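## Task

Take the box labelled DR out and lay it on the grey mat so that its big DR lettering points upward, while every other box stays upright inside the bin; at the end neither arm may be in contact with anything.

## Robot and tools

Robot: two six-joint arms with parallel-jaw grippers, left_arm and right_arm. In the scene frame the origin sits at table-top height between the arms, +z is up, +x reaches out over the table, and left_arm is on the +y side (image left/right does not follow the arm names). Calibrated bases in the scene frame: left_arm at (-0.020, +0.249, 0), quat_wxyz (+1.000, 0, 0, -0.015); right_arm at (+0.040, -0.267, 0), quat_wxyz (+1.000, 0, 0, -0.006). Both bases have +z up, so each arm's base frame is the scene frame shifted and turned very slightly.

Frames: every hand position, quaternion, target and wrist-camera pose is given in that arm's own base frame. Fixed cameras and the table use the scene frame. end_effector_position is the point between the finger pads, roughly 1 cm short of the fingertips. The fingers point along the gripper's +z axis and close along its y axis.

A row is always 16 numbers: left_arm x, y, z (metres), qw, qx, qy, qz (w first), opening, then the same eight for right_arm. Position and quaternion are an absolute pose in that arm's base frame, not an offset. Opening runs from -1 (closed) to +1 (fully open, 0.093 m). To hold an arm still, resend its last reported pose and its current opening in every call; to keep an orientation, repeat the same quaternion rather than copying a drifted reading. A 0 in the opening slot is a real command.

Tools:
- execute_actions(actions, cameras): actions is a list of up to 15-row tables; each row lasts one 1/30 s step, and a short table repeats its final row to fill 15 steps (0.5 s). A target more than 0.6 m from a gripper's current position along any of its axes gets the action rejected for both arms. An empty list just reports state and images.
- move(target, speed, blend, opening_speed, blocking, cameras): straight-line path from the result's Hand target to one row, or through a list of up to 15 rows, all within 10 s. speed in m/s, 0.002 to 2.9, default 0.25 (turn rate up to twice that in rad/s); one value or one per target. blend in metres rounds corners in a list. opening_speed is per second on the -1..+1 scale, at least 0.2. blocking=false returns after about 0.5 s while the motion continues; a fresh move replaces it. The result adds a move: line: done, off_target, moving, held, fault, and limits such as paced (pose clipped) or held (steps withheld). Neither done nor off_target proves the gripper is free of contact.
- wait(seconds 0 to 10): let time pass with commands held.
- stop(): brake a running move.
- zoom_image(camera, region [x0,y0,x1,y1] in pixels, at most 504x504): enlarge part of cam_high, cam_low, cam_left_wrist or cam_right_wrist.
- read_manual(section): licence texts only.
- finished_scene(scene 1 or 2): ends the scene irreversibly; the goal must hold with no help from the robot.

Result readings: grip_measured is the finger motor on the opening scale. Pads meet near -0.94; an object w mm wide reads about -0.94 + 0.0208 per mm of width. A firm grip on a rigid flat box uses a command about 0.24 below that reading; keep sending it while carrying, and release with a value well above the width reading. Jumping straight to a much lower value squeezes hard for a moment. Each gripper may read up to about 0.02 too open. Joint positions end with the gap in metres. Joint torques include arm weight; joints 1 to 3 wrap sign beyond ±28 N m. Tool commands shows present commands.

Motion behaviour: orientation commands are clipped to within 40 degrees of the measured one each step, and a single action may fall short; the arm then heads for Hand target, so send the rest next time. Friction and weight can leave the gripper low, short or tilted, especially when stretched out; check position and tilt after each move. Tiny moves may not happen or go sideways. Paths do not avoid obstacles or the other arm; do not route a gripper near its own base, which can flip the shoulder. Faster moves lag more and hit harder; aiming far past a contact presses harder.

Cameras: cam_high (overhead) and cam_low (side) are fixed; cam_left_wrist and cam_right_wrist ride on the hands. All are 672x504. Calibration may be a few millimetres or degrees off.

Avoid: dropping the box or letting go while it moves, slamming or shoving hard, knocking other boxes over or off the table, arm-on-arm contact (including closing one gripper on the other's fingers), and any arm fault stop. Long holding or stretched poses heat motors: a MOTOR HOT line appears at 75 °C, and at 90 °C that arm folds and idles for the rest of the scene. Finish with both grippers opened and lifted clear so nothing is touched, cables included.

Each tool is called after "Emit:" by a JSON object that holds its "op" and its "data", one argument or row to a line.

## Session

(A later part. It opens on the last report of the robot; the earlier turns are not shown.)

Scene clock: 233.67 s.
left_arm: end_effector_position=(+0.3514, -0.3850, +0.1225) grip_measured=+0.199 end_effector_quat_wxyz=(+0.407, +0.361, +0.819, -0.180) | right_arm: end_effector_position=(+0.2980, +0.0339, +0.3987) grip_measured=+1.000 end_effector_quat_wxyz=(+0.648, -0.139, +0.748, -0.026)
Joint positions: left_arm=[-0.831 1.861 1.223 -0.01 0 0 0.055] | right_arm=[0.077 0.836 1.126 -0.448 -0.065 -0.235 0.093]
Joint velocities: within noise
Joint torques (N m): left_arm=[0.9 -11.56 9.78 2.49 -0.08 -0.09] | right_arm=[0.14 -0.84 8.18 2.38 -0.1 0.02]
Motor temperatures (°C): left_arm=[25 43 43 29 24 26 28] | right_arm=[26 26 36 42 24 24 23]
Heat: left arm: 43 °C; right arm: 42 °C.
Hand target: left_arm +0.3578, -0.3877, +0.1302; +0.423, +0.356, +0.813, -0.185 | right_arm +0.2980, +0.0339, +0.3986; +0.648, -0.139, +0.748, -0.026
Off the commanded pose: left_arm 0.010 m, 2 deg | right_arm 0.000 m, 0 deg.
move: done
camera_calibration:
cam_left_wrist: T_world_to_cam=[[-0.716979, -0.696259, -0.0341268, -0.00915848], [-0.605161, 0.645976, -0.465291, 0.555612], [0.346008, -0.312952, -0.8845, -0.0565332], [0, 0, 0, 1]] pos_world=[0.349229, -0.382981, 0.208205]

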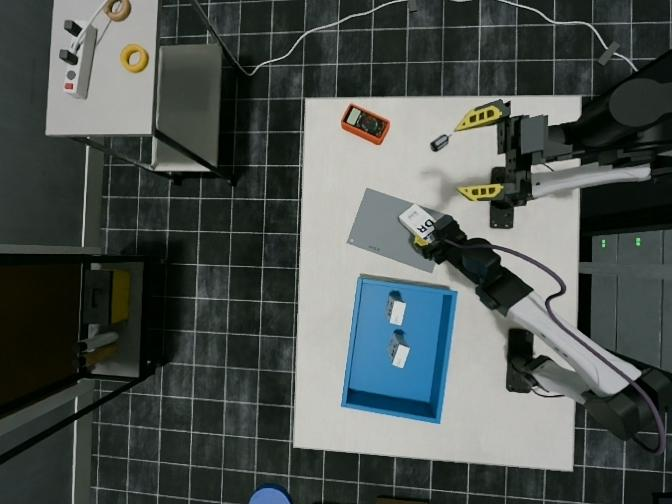

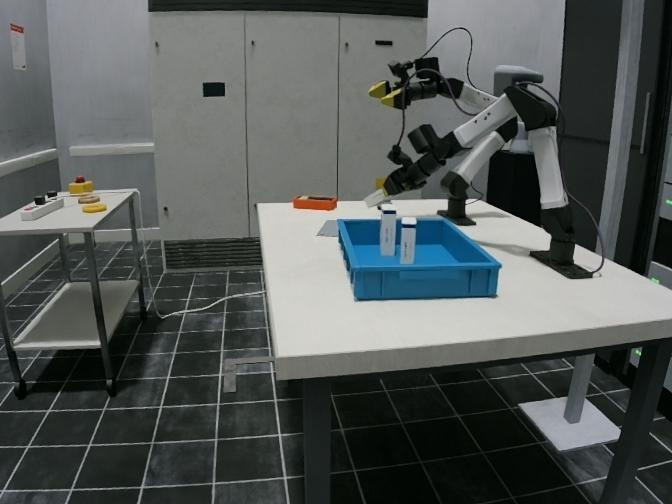

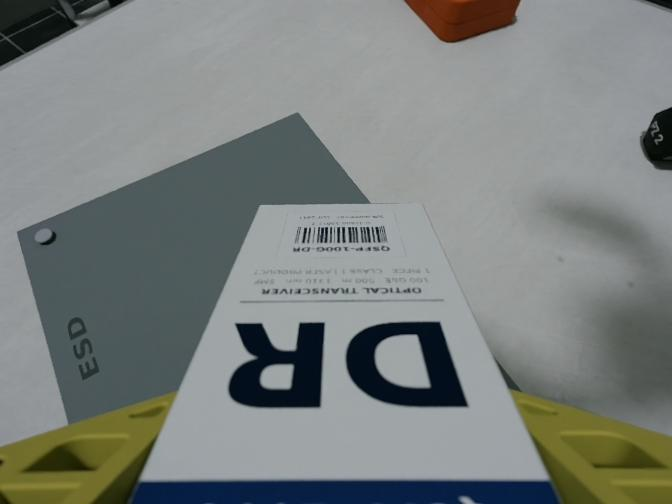

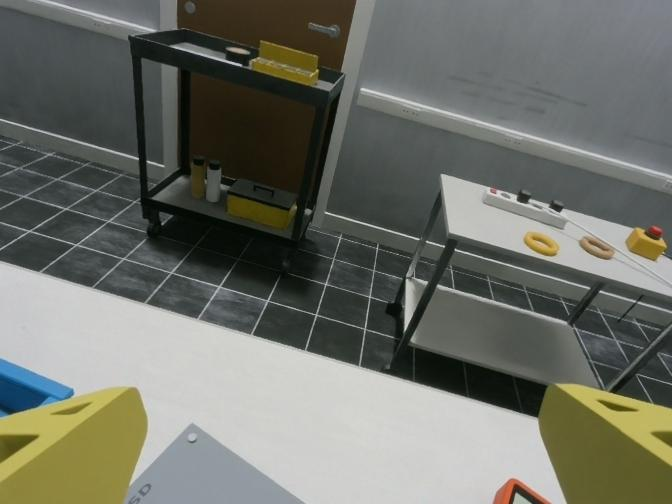

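Emit:
{"op": "move", "data": {
  "target": [0.358, -0.388, 0.087, 0.4229, 0.3558, 0.8125, -0.1852, 0.12, 0.2980, 0.0339, 0.3987, 0.648, -0.139, 0.748, -0.026, 1],
  "speed": 0.08
}}

Emit:
{"op": "zoom_image", "data": {
  "camera": "cam_low",
  "region": [300, 150, 450, 270]
}}

Scene clock: 241.13 s.
left_arm: end_effector_position=(+0.3549, -0.3889, +0.0885) grip_measured=+0.199 end_effector_quat_wxyz=(+0.416, +0.359, +0.815, -0.183) | right_arm: end_effector_position=(+0.2980, +0.0339, +0.3987) grip_measured=+1.000 end_effector_quat_wxyz=(+0.648, -0.139, +0.748, -0.026)
Joint positions: left_arm=[-0.831 1.934 1.155 0.151 0 0 0.055] | right_arm=[0.077 0.836 1.126 -0.448 -0.065 -0.235 0.093]
Joint velocities: within noise
Joint torques (N m): left_arm=[0.85 -11.64 7.51 2.54 -0.09 -0.1] | right_arm=[0.14 -0.84 8.18 2.38 -0.1 0.02]
Motor temperatures (°C): left_arm=[25 45 42 30 24 26 28] | right_arm=[26 26 36 42 24 24 23]
Heat: left arm: 45 °C; right arm: 42 °C.
Hand target: left_arm +0.3580, -0.3879, +0.0871; +0.423, +0.356, +0.813, -0.185 | right_arm +0.2980, +0.0339, +0.3986; +0.648, -0.139, +0.748, -0.026
Off the commanded pose: left_arm 0.004 m, 1 deg | right_arm 0.000 m, 0 deg.
move: done
camera_calibration:
cam_left_wrist: T_world_to_cam=[[-0.716546, -0.696737, -0.0334682, -0.010939], [-0.598678, 0.638905, -0.4831, 0.540897], [0.357977, -0.326126, -0.874925, -0.0992051], [0, 0, 0, 1]] pos_world=[0.351498, -0.385557, 0.174144]

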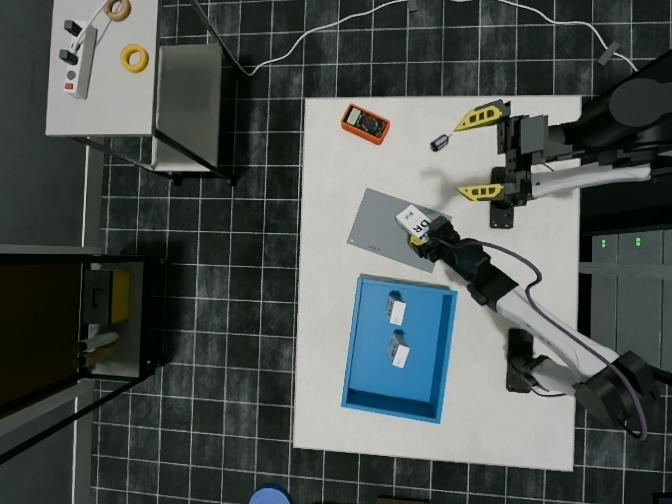

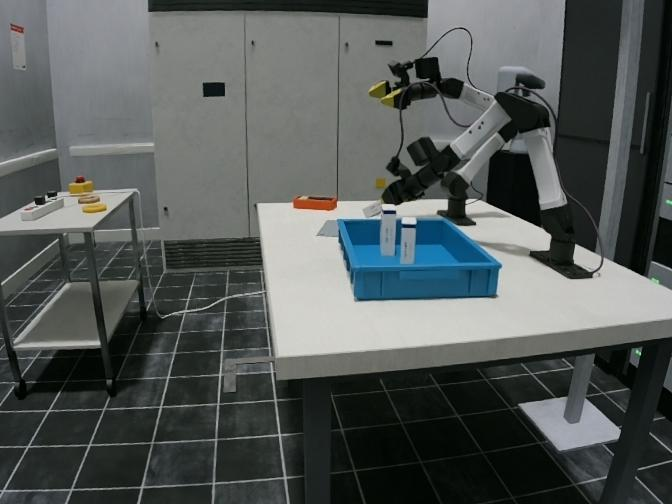

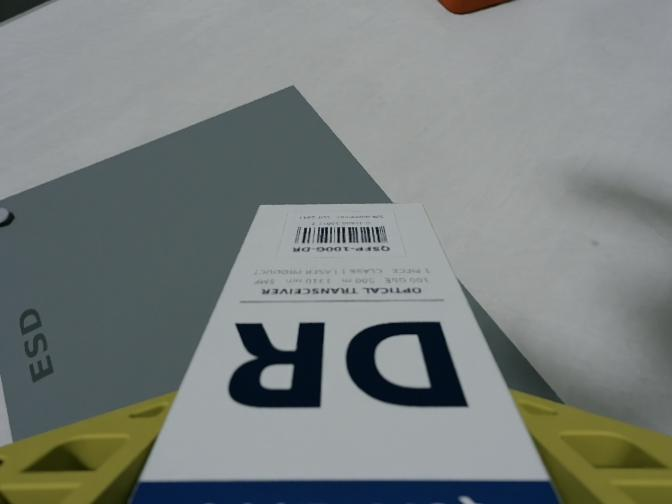

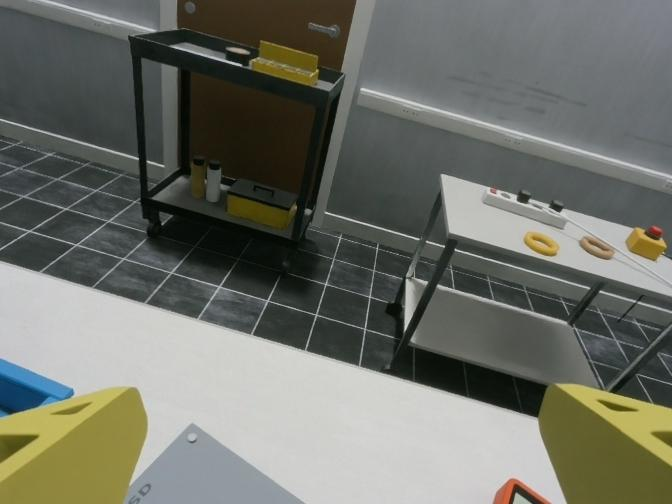

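Scaled by 3.360 from the camera's 672x504 image, which has a finer 960x720 frame.

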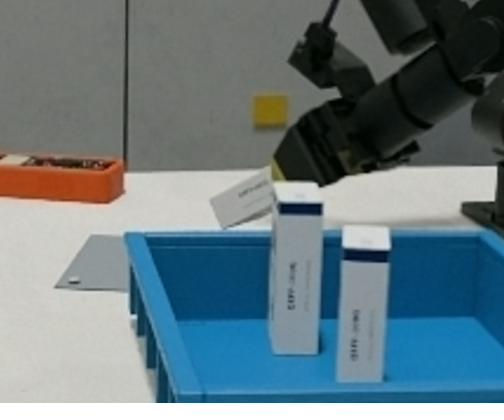

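Emit:
{"op": "move", "data": {
  "target": [0.360, -0.378, 0.073, 0.4229, 0.3558, 0.8125, -0.1852, 0.12, 0.2980, 0.0339, 0.3987, 0.648, -0.139, 0.748, -0.026, 1],
  "speed": 0.05
}}

Emit:
{"op": "zoom_image", "data": {
  "camera": "cam_low",
  "region": [300, 150, 450, 270]
}}

Scene clock: 248.70 s.
left_arm: end_effector_position=(+0.3593, -0.3779, +0.0768) grip_measured=+0.199 end_effector_quat_wxyz=(+0.419, +0.351, +0.817, -0.182) | right_arm: end_effector_position=(+0.2980, +0.0339, +0.3987) grip_measured=+1.000 end_effector_quat_wxyz=(+0.648, -0.139, +0.748, -0.026)
Joint positions: left_arm=[-0.809 1.941 1.106 0.212 0.005 0 0.055] | right_arm=[0.077 0.836 1.126 -0.448 -0.065 -0.235 0.093]
Joint velocities: within noise
Joint torques (N m): left_arm=[0.8 -11.19 7.06 2.55 0.03 0.01] | right_arm=[0.14 -0.84 8.17 2.38 -0.1 0.02]
Motor temperatures (°C): left_arm=[25 46 41 31 24 25 28] | right_arm=[25 26 36 42 24 24 23]
Heat: left arm: 46 °C; right arm: 42 °C.
Hand target: left_arm +0.3600, -0.3779, +0.0731; +0.423, +0.356, +0.813, -0.185 | right_arm +0.2980, +0.0339, +0.3986; +0.648, -0.139, +0.748, -0.026
Off the commanded pose: left_arm 0.004 m, 1 deg | right_arm 0.000 m, 0 deg.
move: done
camera_calibration:
cam_left_wrist: T_world_to_cam=[[-0.704197, -0.709374, -0.0299237, -0.010058], [-0.609302, 0.625417, -0.487447, 0.529954], [0.364497, -0.325026, -0.87264, -0.109515], [0, 0, 0, 1]] pos_world=[0.355737, -0.374173, 0.162457]

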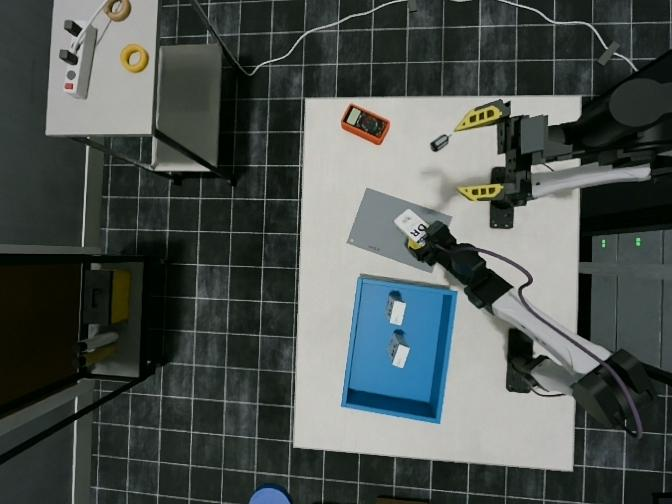

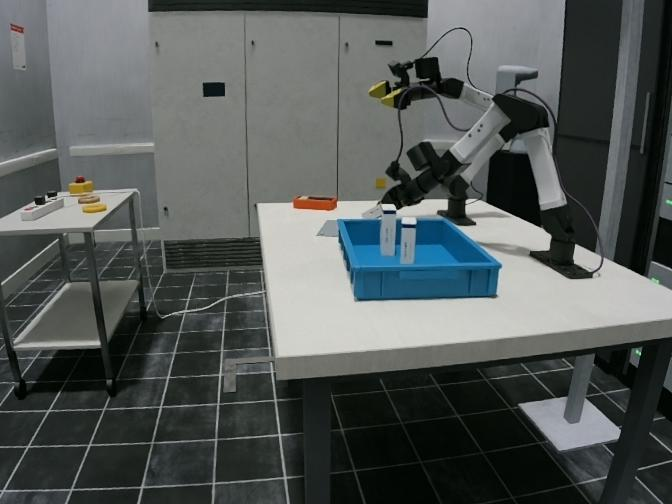

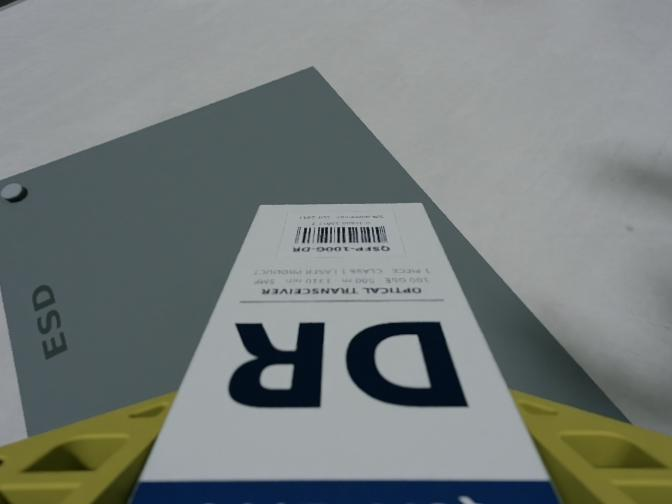

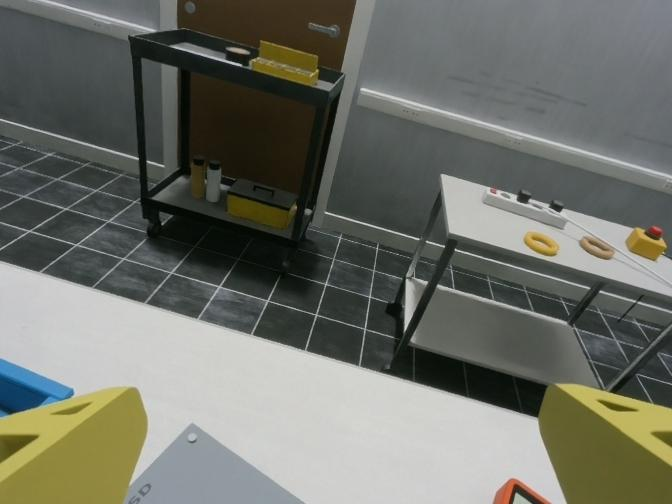

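Scaled by 3.360 from the camera's 672x504 image, which has a finer 960x720 frame.

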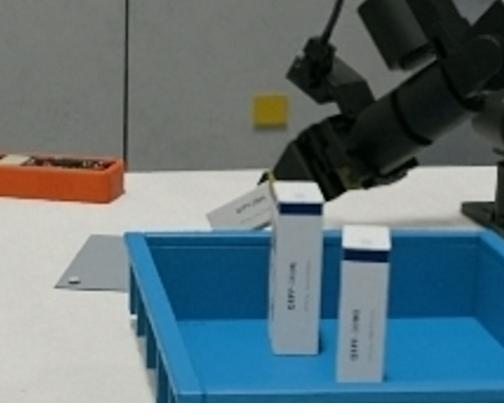

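Emit:
{"op": "move", "data": {
  "target": [0.360, -0.378, 0.065, 0.4229, 0.3558, 0.8125, -0.1852, 0.12, 0.2980, 0.0339, 0.3987, 0.648, -0.139, 0.748, -0.026, 1],
  "speed": 0.04
}}

Emit:
{"op": "zoom_image", "data": {
  "camera": "cam_low",
  "region": [340, 180, 420, 240]
}}

Scene clock: 252.47 s.
left_arm: end_effector_position=(+0.3593, -0.3780, +0.0686) grip_measured=+0.199 end_effector_quat_wxyz=(+0.418, +0.351, +0.818, -0.182) | right_arm: end_effector_position=(+0.2980, +0.0339, +0.3987) grip_measured=+1.000 end_effector_quat_wxyz=(+0.648, -0.139, +0.748, -0.026)
Joint positions: left_arm=[-0.809 1.96 1.095 0.242 0.006 0 0.055] | right_arm=[0.077 0.836 1.126 -0.448 -0.065 -0.235 0.093]
Joint velocities: within noise
Joint torques (N m): left_arm=[0.76 -11.29 6.95 2.56 0.03 0.01] | right_arm=[0.14 -0.84 8.17 2.38 -0.1 0.02]
Motor temperatures (°C): left_arm=[25 46 40 32 24 25 29] | right_arm=[25 26 36 42 24 24 23]
Heat: left arm: 46 °C; right arm: 42 °C.
Hand target: left_arm +0.3600, -0.3779, +0.0651; +0.423, +0.356, +0.813, -0.185 | right_arm +0.2980, +0.0339, +0.3986; +0.648, -0.139, +0.748, -0.026
Off the commanded pose: left_arm 0.004 m, 1 deg | right_arm 0.000 m, 0 deg.
move: done
camera_calibration:
cam_left_wrist: T_world_to_cam=[[-0.704448, -0.709131, -0.0297872, -0.0102903], [-0.609425, 0.625847, -0.486741, 0.526125], [0.363805, -0.32473, -0.873038, -0.116404], [0, 0, 0, 1]] pos_world=[0.355733, -0.374371, 0.154155]

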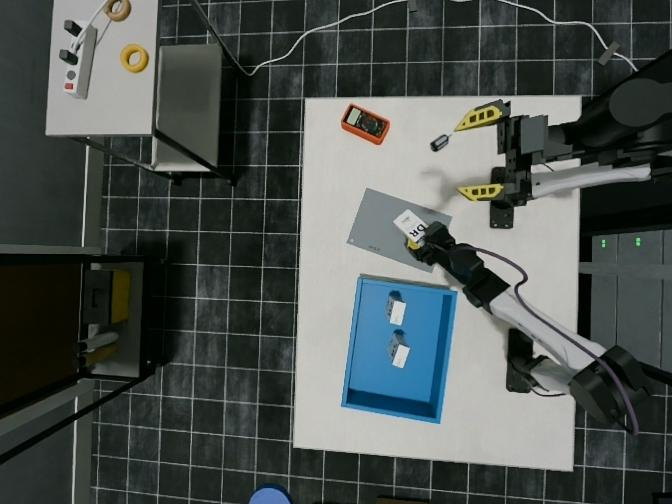

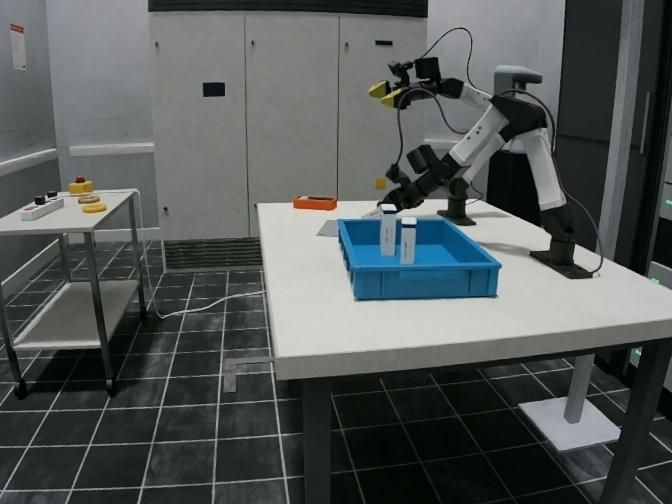

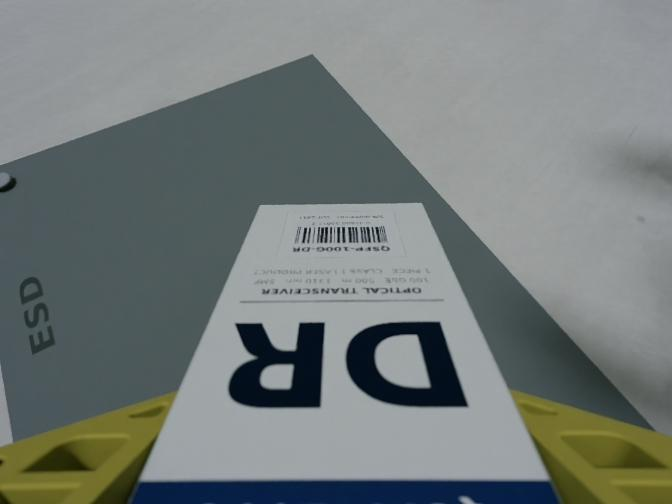

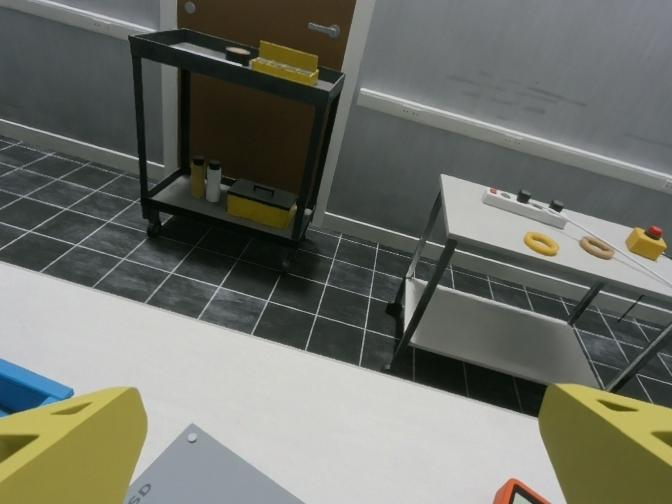

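Scaled by 6.300 from the camera's 672x504 image, which has a finer 960x720 frame.

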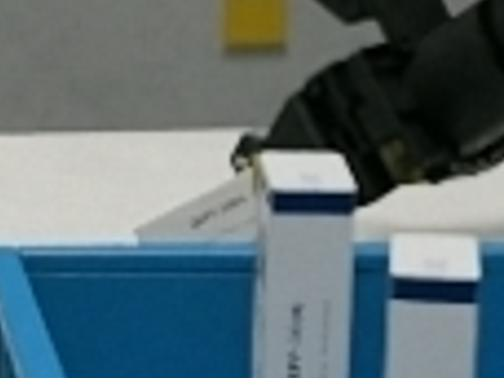

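Emit:
{"op": "move", "data": {
  "target": [0.360, -0.378, 0.0595, 0.4229, 0.3558, 0.8125, -0.1852, 0.12, 0.2980, 0.0339, 0.3987, 0.648, -0.139, 0.748, -0.026, 1],
  "speed": 0.03,
  "cameras": ["cam_left_wrist","cam_low"]
}}

Emit:
{"op": "zoom_image", "data": {
  "camera": "cam_low",
  "region": [340, 180, 420, 240]
}}

Scene clock: 256.23 s.
left_arm: end_effector_position=(+0.3594, -0.3782, +0.0638) grip_measured=+0.199 end_effector_quat_wxyz=(+0.419, +0.351, +0.817, -0.182) | right_arm: end_effector_position=(+0.2980, +0.0339, +0.3987) grip_measured=+1.000 end_effector_quat_wxyz=(+0.648, -0.139, +0.748, -0.026)
Joint positions: left_arm=[-0.809 1.972 1.087 0.263 0.006 0 0.055] | right_arm=[0.077 0.836 1.126 -0.448 -0.065 -0.235 0.093]
Joint velocities: within noise
Joint torques (N m): left_arm=[0.76 -11.25 6.86 2.55 0.03 0.01] | right_arm=[0.14 -0.84 8.18 2.38 -0.1 0.01]
Motor temperatures (°C): left_arm=[25 46 40 32 24 25 29] | right_arm=[25 26 36 42 24 24 23]
Heat: left arm: 46 °C; right arm: 42 °C.
Hand target: left_arm +0.3599, -0.3779, +0.0596; +0.423, +0.356, +0.813, -0.185 | right_arm +0.2980, +0.0339, +0.3986; +0.648, -0.139, +0.748, -0.026
Off the commanded pose: left_arm 0.004 m, 1 deg | right_arm 0.000 m, 0 deg.
move: done
camera_calibration:
cam_left_wrist: T_world_to_cam=[[-0.704441, -0.70914, -0.0297207, -0.010379], [-0.608904, 0.625324, -0.488063, 0.523674], [0.36469, -0.325715, -0.872302, -0.121425], [0, 0, 0, 1]] pos_world=[0.355838, -0.374376, 0.149358]
Images, in order (width x height): cam_low 672x504, cam_left_wrist 672x504.

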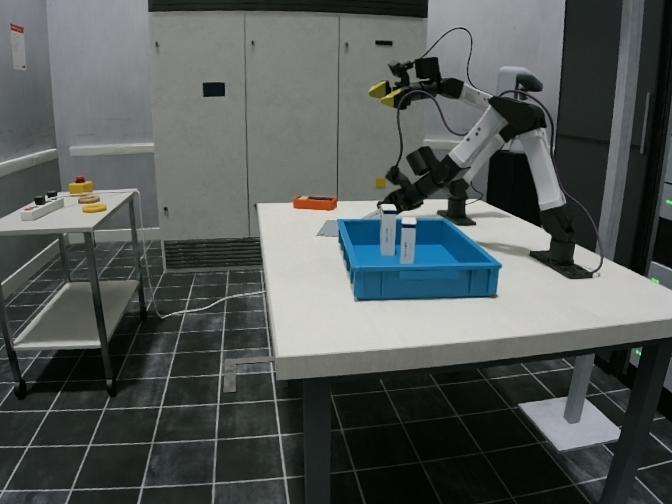

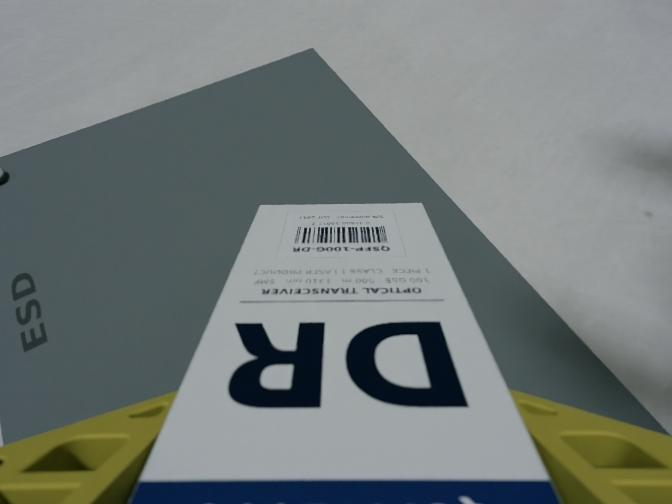

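Scaled by 6.300 from the camera's 672x504 image, which has a finer 960x720 frame.

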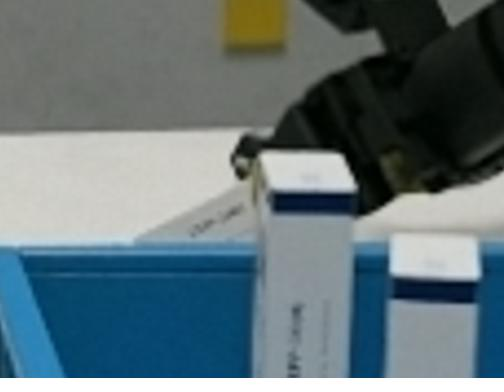

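Emit:
{"op": "move", "data": {
  "target": [0.360, -0.378, 0.054, 0.4229, 0.3558, 0.8125, -0.1852, 0.12, 0.2980, 0.0339, 0.3987, 0.648, -0.139, 0.748, -0.026, 1],
  "speed": 0.03,
  "cameras": ["cam_left_wrist"]
}}

Scene clock: 259.67 s.
left_arm: end_effector_position=(+0.3599, -0.3788, +0.0597) grip_measured=+0.199 end_effector_quat_wxyz=(+0.421, +0.351, +0.816, -0.183) | right_arm: end_effector_position=(+0.2980, +0.0339, +0.3987) grip_measured=+1.000 end_effector_quat_wxyz=(+0.648, -0.139, +0.748, -0.026)
Joint positions: left_arm=[-0.809 1.984 1.082 0.285 0.006 0 0.055] | right_arm=[0.077 0.836 1.126 -0.448 -0.065 -0.235 0.093]
Joint velocities: within noise
Joint torques (N m): left_arm=[0.77 -11.14 6.64 2.53 0.04 0] | right_arm=[0.14 -0.84 8.18 2.38 -0.1 0.01]
Motor temperatures (°C): left_arm=[25 46 40 32 24 25 29] | right_arm=[25 26 36 42 24 24 23]
Heat: left arm: 46 °C; right arm: 42 °C.
Hand target: left_arm +0.3599, -0.3779, +0.0541; +0.423, +0.356, +0.813, -0.185 | right_arm +0.2980, +0.0339, +0.3986; +0.648, -0.139, +0.748, -0.026
Off the commanded pose: left_arm 0.006 m, 1 deg | right_arm 0.000 m, 0 deg.
move: done
camera_calibration:
cam_left_wrist: T_world_to_cam=[[-0.704505, -0.709069, -0.0299108, -0.0104954], [-0.607357, 0.624179, -0.491444, 0.521638], [0.367138, -0.328058, -0.870395, -0.127271], [0, 0, 0, 1]] pos_world=[0.356152, -0.374789, 0.145266]
Images, in order (width x height): cam_left_wrist 672x504.

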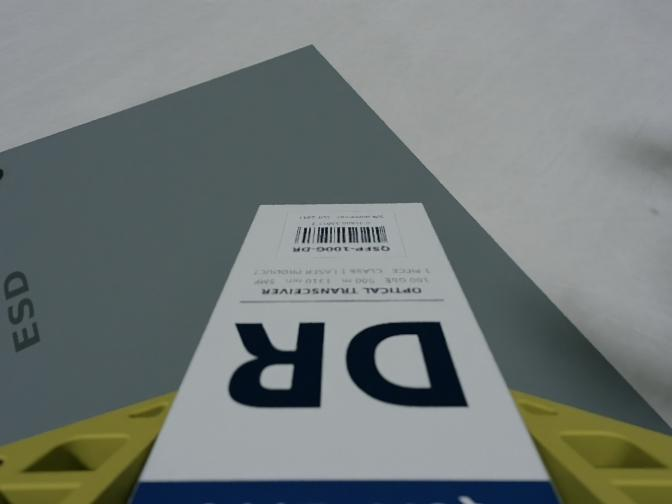

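Emit:
{"op": "move", "data": {
  "target": [0.360, -0.378, 0.054, 0.4229, 0.3558, 0.8125, -0.1852, 0.30, 0.2980, 0.0339, 0.3987, 0.648, -0.139, 0.748, -0.026, 1],
  "speed": 0.03,
  "opening_speed": 0.4,
  "cameras": ["cam_left_wrist"]
}}

Scene clock: 263.37 s.
left_arm: end_effector_position=(+0.3599, -0.3788, +0.0597) grip_measured=+0.303 end_effector_quat_wxyz=(+0.421, +0.351, +0.816, -0.183) | right_arm: end_effector_position=(+0.2980, +0.0339, +0.3987) grip_measured=+1.000 end_effector_quat_wxyz=(+0.648, -0.139, +0.748, -0.026)
Joint positions: left_arm=[-0.809 1.984 1.082 0.285 0.006 0 0.06] | right_arm=[0.077 0.836 1.126 -0.448 -0.065 -0.235 0.093]
Joint velocities: within noise
Joint torques (N m): left_arm=[0.79 -11.17 6.6 2.55 0.03 0.02] | right_arm=[0.14 -0.84 8.17 2.38 -0.1 0.02]
Motor temperatures (°C): left_arm=[25 47 39 33 24 25 29] | right_arm=[25 26 37 42 24 24 23]
Heat: left arm: 47 °C; right arm: 42 °C.
Hand target: left_arm +0.3599, -0.3779, +0.0541; +0.423, +0.356, +0.813, -0.185 | right_arm +0.2980, +0.0339, +0.3986; +0.648, -0.139, +0.748, -0.026
Off the commanded pose: left_arm 0.006 m, 1 deg | right_arm 0.000 m, 0 deg.
move: done
camera_calibration:
cam_left_wrist: T_world_to_cam=[[-0.704505, -0.709069, -0.0299108, -0.0104954], [-0.607357, 0.624179, -0.491444, 0.521638], [0.367138, -0.328058, -0.870395, -0.127271], [0, 0, 0, 1]] pos_world=[0.356152, -0.374789, 0.145266]
Images, in order (width x height): cam_left_wrist 672x504.

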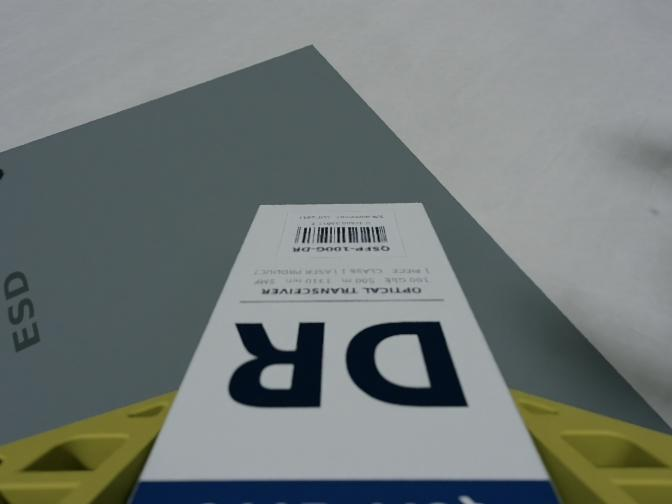

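Emit:
{"op": "move", "data": {
  "target": [0.356, -0.3735, 0.043, 0.4229, 0.3558, 0.8125, -0.1852, 0.30, 0.2980, 0.0339, 0.3987, 0.648, -0.139, 0.748, -0.026, 1],
  "speed": 0.03,
  "cameras": ["cam_left_wrist", "cam_low"]
}}

Emit:
{"op": "zoom_image", "data": {
  "camera": "cam_low",
  "region": [340, 180, 420, 240]
}}

Scene clock: 267.67 s.
left_arm: end_effector_position=(+0.3585, -0.3772, +0.0566) grip_measured=+0.303 end_effector_quat_wxyz=(+0.432, +0.349, +0.810, -0.187) | right_arm: end_effector_position=(+0.2980, +0.0339, +0.3987) grip_measured=+1.000 end_effector_quat_wxyz=(+0.648, -0.139, +0.748, -0.026)
Joint positions: left_arm=[-0.809 1.988 1.043 0.355 0.006 0.001 0.06] | right_arm=[0.077 0.836 1.126 -0.448 -0.065 -0.235 0.093]
Joint velocities: within noise
Joint torques (N m): left_arm=[0.88 -10.41 6.19 2.35 0.04 0] | right_arm=[0.14 -0.84 8.17 2.38 -0.1 0.02]
Motor temperatures (°C): left_arm=[25 47 39 33 24 25 28] | right_arm=[25 26 37 43 24 24 22]
Heat: left arm: 47 °C; right arm: 43 °C.
Hand target: left_arm +0.3558, -0.3733, +0.0431; +0.423, +0.356, +0.813, -0.185 | right_arm +0.2980, +0.0339, +0.3986; +0.648, -0.139, +0.748, -0.026
Off the commanded pose: left_arm 0.014 m, 1 deg | right_arm 0.000 m, 0 deg.
move: off_target (left_arm)
camera_calibration:
cam_left_wrist: T_world_to_cam=[[-0.704363, -0.7092, -0.0301203, -0.0106495], [-0.596955, 0.614775, -0.515458, 0.512294], [0.38408, -0.345089, -0.856385, -0.142251], [0, 0, 0, 1]] pos_world=[0.352951, -0.371587, 0.141923]
Images, in order (width x height): cam_low 672x504, cam_left_wrist 672x504.

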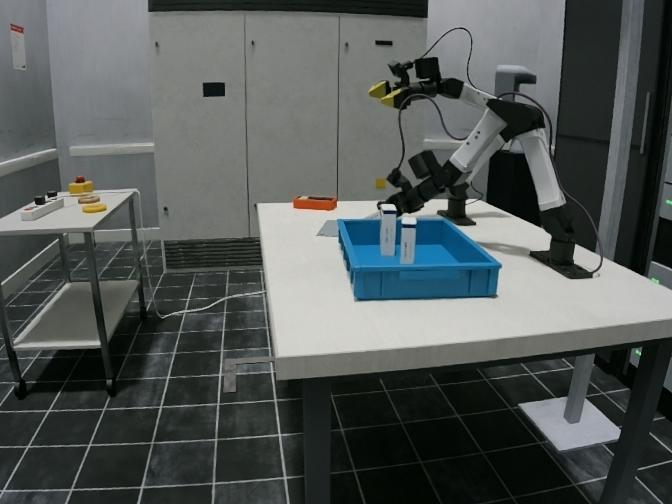

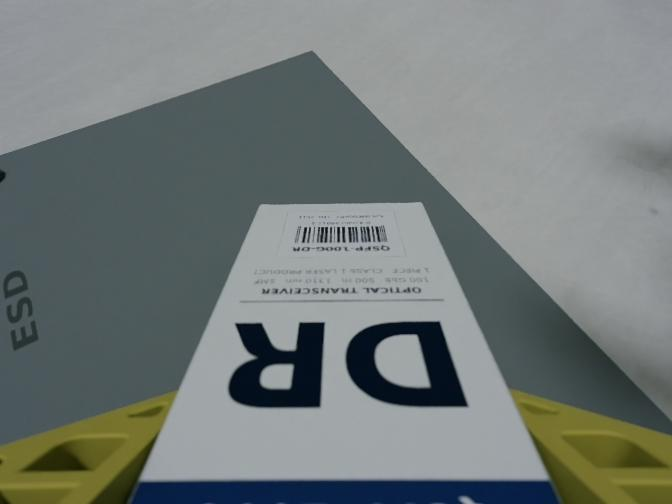

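Scaled by 6.300 from the camera's 672x504 image, which has a finer 960x720 frame.

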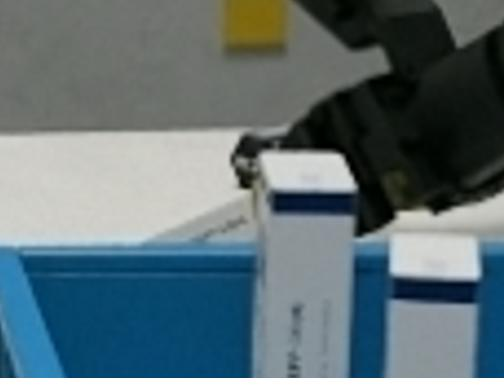

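Emit:
{"op": "move", "data": {
  "target": [0.356, -0.3735, 0.043, 0.4229, 0.3558, 0.8125, -0.1852, 0.355, 0.2980, 0.0339, 0.3987, 0.648, -0.139, 0.748, -0.026, 1],
  "speed": 0.03,
  "opening_speed": 0.2,
  "cameras": ["cam_left_wrist"]
}}

Scene clock: 271.57 s.
left_arm: end_effector_position=(+0.3585, -0.3772, +0.0565) grip_measured=+0.353 end_effector_quat_wxyz=(+0.432, +0.349, +0.810, -0.187) | right_arm: end_effector_position=(+0.2980, +0.0339, +0.3987) grip_measured=+1.000 end_effector_quat_wxyz=(+0.648, -0.139, +0.748, -0.026)
Joint positions: left_arm=[-0.809 1.988 1.042 0.355 0.006 0.001 0.062] | right_arm=[0.077 0.836 1.126 -0.448 -0.065 -0.235 0.093]
Joint velocities: within noise
Joint torques (N m): left_arm=[0.84 -10.39 6.17 2.35 0.04 -0.01] | right_arm=[0.14 -0.84 8.18 2.38 -0.1 0.01]
Motor temperatures (°C): left_arm=[25 47 38 33 24 25 28] | right_arm=[25 26 37 43 24 24 22]
Heat: left arm: 47 °C; right arm: 43 °C.
Hand target: left_arm +0.3558, -0.3733, +0.0432; +0.423, +0.356, +0.813, -0.185 | right_arm +0.2980, +0.0339, +0.3986; +0.648, -0.139, +0.748, -0.026
Off the commanded pose: left_arm 0.014 m, 1 deg | right_arm 0.000 m, 0 deg.
move: off_target (left_arm)
camera_calibration:
cam_left_wrist: T_world_to_cam=[[-0.704363, -0.7092, -0.0301203, -0.0105816], [-0.596955, 0.614775, -0.515458, 0.512181], [0.38408, -0.345089, -0.856385, -0.142302], [0, 0, 0, 1]] pos_world=[0.352951, -0.371487, 0.141823]
Images, in order (width x height): cam_left_wrist 672x504.

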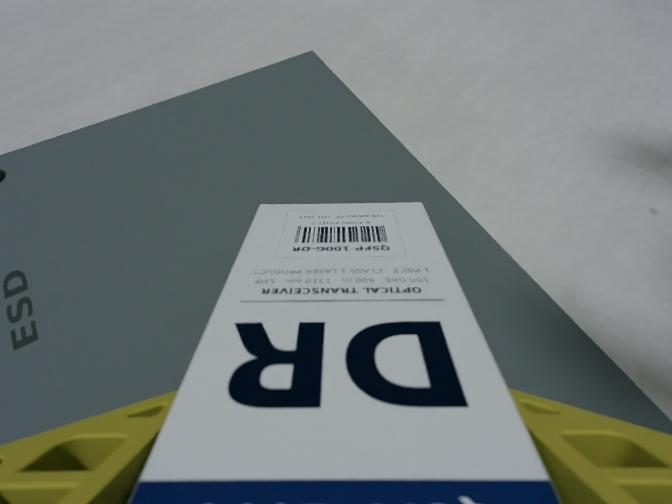

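Emit:
{"op": "move", "data": {
  "target": [0.356, -0.3735, 0.047, 0.4229, 0.3558, 0.8125, -0.1852, 0.375, 0.2980, 0.0339, 0.3987, 0.648, -0.139, 0.748, -0.026, 1],
  "speed": 0.03,
  "opening_speed": 0.2,
  "cameras": ["cam_left_wrist"]
}}

Scene clock: 275.17 s.
left_arm: end_effector_position=(+0.3584, -0.3773, +0.0565) grip_measured=+0.372 end_effector_quat_wxyz=(+0.432, +0.349, +0.810, -0.188) | right_arm: end_effector_position=(+0.2980, +0.0339, +0.3987) grip_measured=+1.000 end_effector_quat_wxyz=(+0.648, -0.139, +0.748, -0.026)
Joint positions: left_arm=[-0.809 1.988 1.042 0.355 0.006 0.001 0.063] | right_arm=[0.077 0.836 1.126 -0.448 -0.065 -0.235 0.093]
Joint velocities: within noise
Joint torques (N m): left_arm=[0.84 -11.32 6.68 2.19 0.03 0] | right_arm=[0.14 -0.84 8.17 2.38 -0.1 0.01]
Motor temperatures (°C): left_arm=[25 46 38 33 24 25 28] | right_arm=[25 26 37 43 24 24 22]
Heat: left arm: 46 °C; right arm: 43 °C.
Hand target: left_arm +0.3560, -0.3734, +0.0470; +0.423, +0.356, +0.813, -0.185 | right_arm +0.2980, +0.0339, +0.3986; +0.648, -0.139, +0.748, -0.026
Off the commanded pose: left_arm 0.011 m, 1 deg | right_arm 0.000 m, 0 deg.
move: off_target (left_arm)
camera_calibration:
cam_left_wrist: T_world_to_cam=[[-0.70485, -0.708734, -0.0297061, -0.0104402], [-0.596689, 0.615025, -0.515466, 0.512183], [0.383598, -0.345601, -0.856395, -0.142316], [0, 0, 0, 1]] pos_world=[0.352848, -0.37159, 0.141824]
Images, in order (width x height): cam_left_wrist 672x504.

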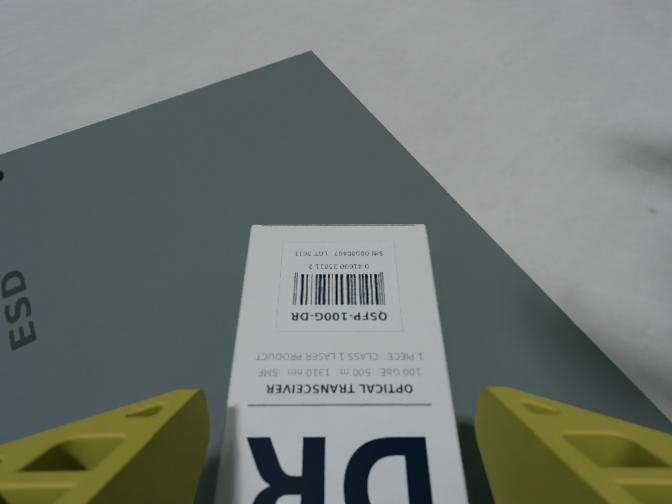

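Emit:
{"op": "move", "data": {
  "target": [
    [0.356, -0.3735, 0.057, 0.4229, 0.3558, 0.8125, -0.1852, 0.7, 0.2980, 0.0339, 0.3987, 0.648, -0.139, 0.748, -0.026, 1],
    [0.330, -0.340, 0.15, 0.4229, 0.3558, 0.8125, -0.1852, 0.7, 0.2980, 0.0339, 0.3987, 0.648, -0.139, 0.748, -0.026, 1]
  ],
  "speed": 0.08,
  "opening_speed": 1.0
}}

Emit:
{"op": "zoom_image", "data": {
  "camera": "cam_high",
  "region": [330, 170, 550, 350]
}}

Emit:
{"op": "zoom_image", "data": {
  "camera": "cam_low",
  "region": [300, 150, 450, 270]
}}

Scene clock: 283.17 s.
left_arm: end_effector_position=(+0.3304, -0.3416, +0.1400) grip_measured=+0.697 end_effector_quat_wxyz=(+0.417, +0.352, +0.818, -0.181) | right_arm: end_effector_position=(+0.2980, +0.0339, +0.3987) grip_measured=+1.000 end_effector_quat_wxyz=(+0.648, -0.139, +0.748, -0.026)
Joint positions: left_arm=[-0.796 1.665 1.042 -0.003 0.017 0.008 0.079] | right_arm=[0.077 0.836 1.126 -0.448 -0.065 -0.235 0.093]
Joint velocities: within noise
Joint torques (N m): left_arm=[0.9 -11.92 9.61 2 0.03 0.01] | right_arm=[0.14 -0.85 8.17 2.38 -0.1 0.01]
Motor temperatures (°C): left_arm=[25 46 38 33 24 25 28] | right_arm=[25 26 37 43 24 24 22]
Heat: left arm: 46 °C; right arm: 43 °C.
Hand target: left_arm +0.3301, -0.3400, +0.1498; +0.423, +0.356, +0.813, -0.185 | right_arm +0.2980, +0.0339, +0.3986; +0.648, -0.139, +0.748, -0.026
Off the commanded pose: left_arm 0.010 m, 1 deg | right_arm 0.000 m, 0 deg.
move: done
camera_calibration:
cam_left_wrist: T_world_to_cam=[[-0.705162, -0.708404, -0.0301646, -0.00200205], [-0.609726, 0.627551, -0.484163, 0.520855], [0.361913, -0.323021, -0.874458, -0.0302693], [0, 0, 0, 1]] pos_world=[0.327122, -0.338059, 0.225649]

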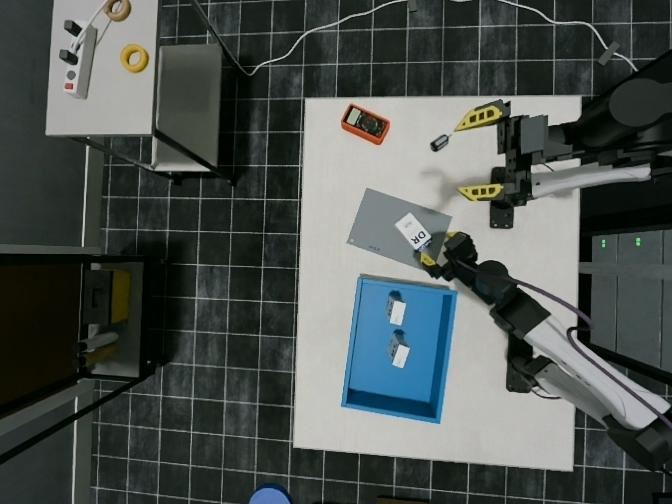

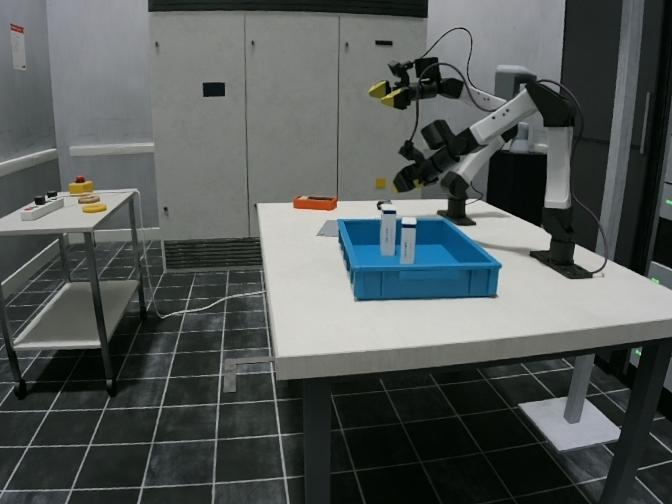

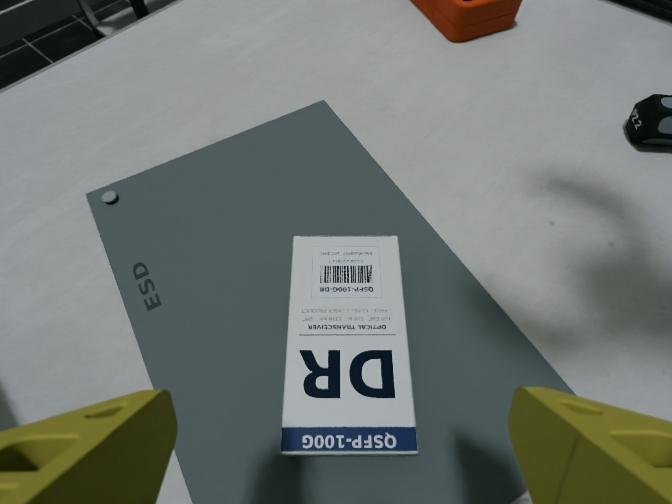

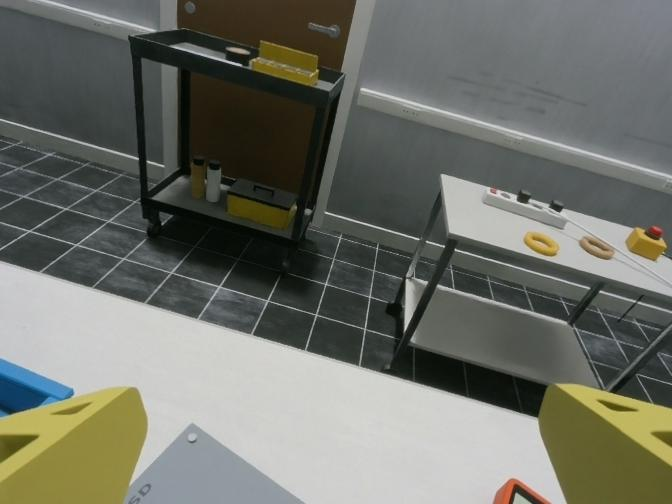

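Scaled by 2.291 from the camera's 672x504 image, which has a finer 960x720 frame.

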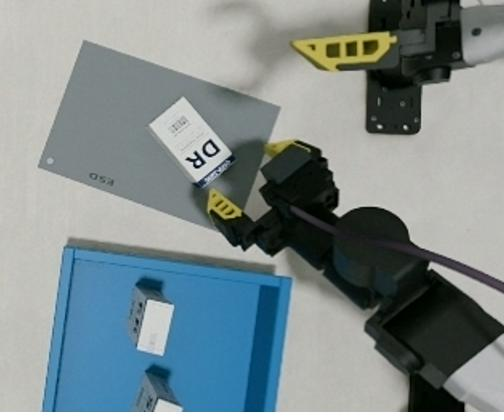

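Scaled by 3.360 from the camera's 672x504 image, which has a finer 960x720 frame.

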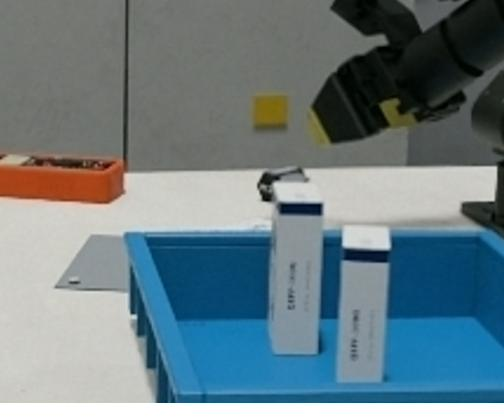

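Emit:
{"op": "finished_scene", "data": {
  "scene": 1
}}

The scene is finished: the task was done.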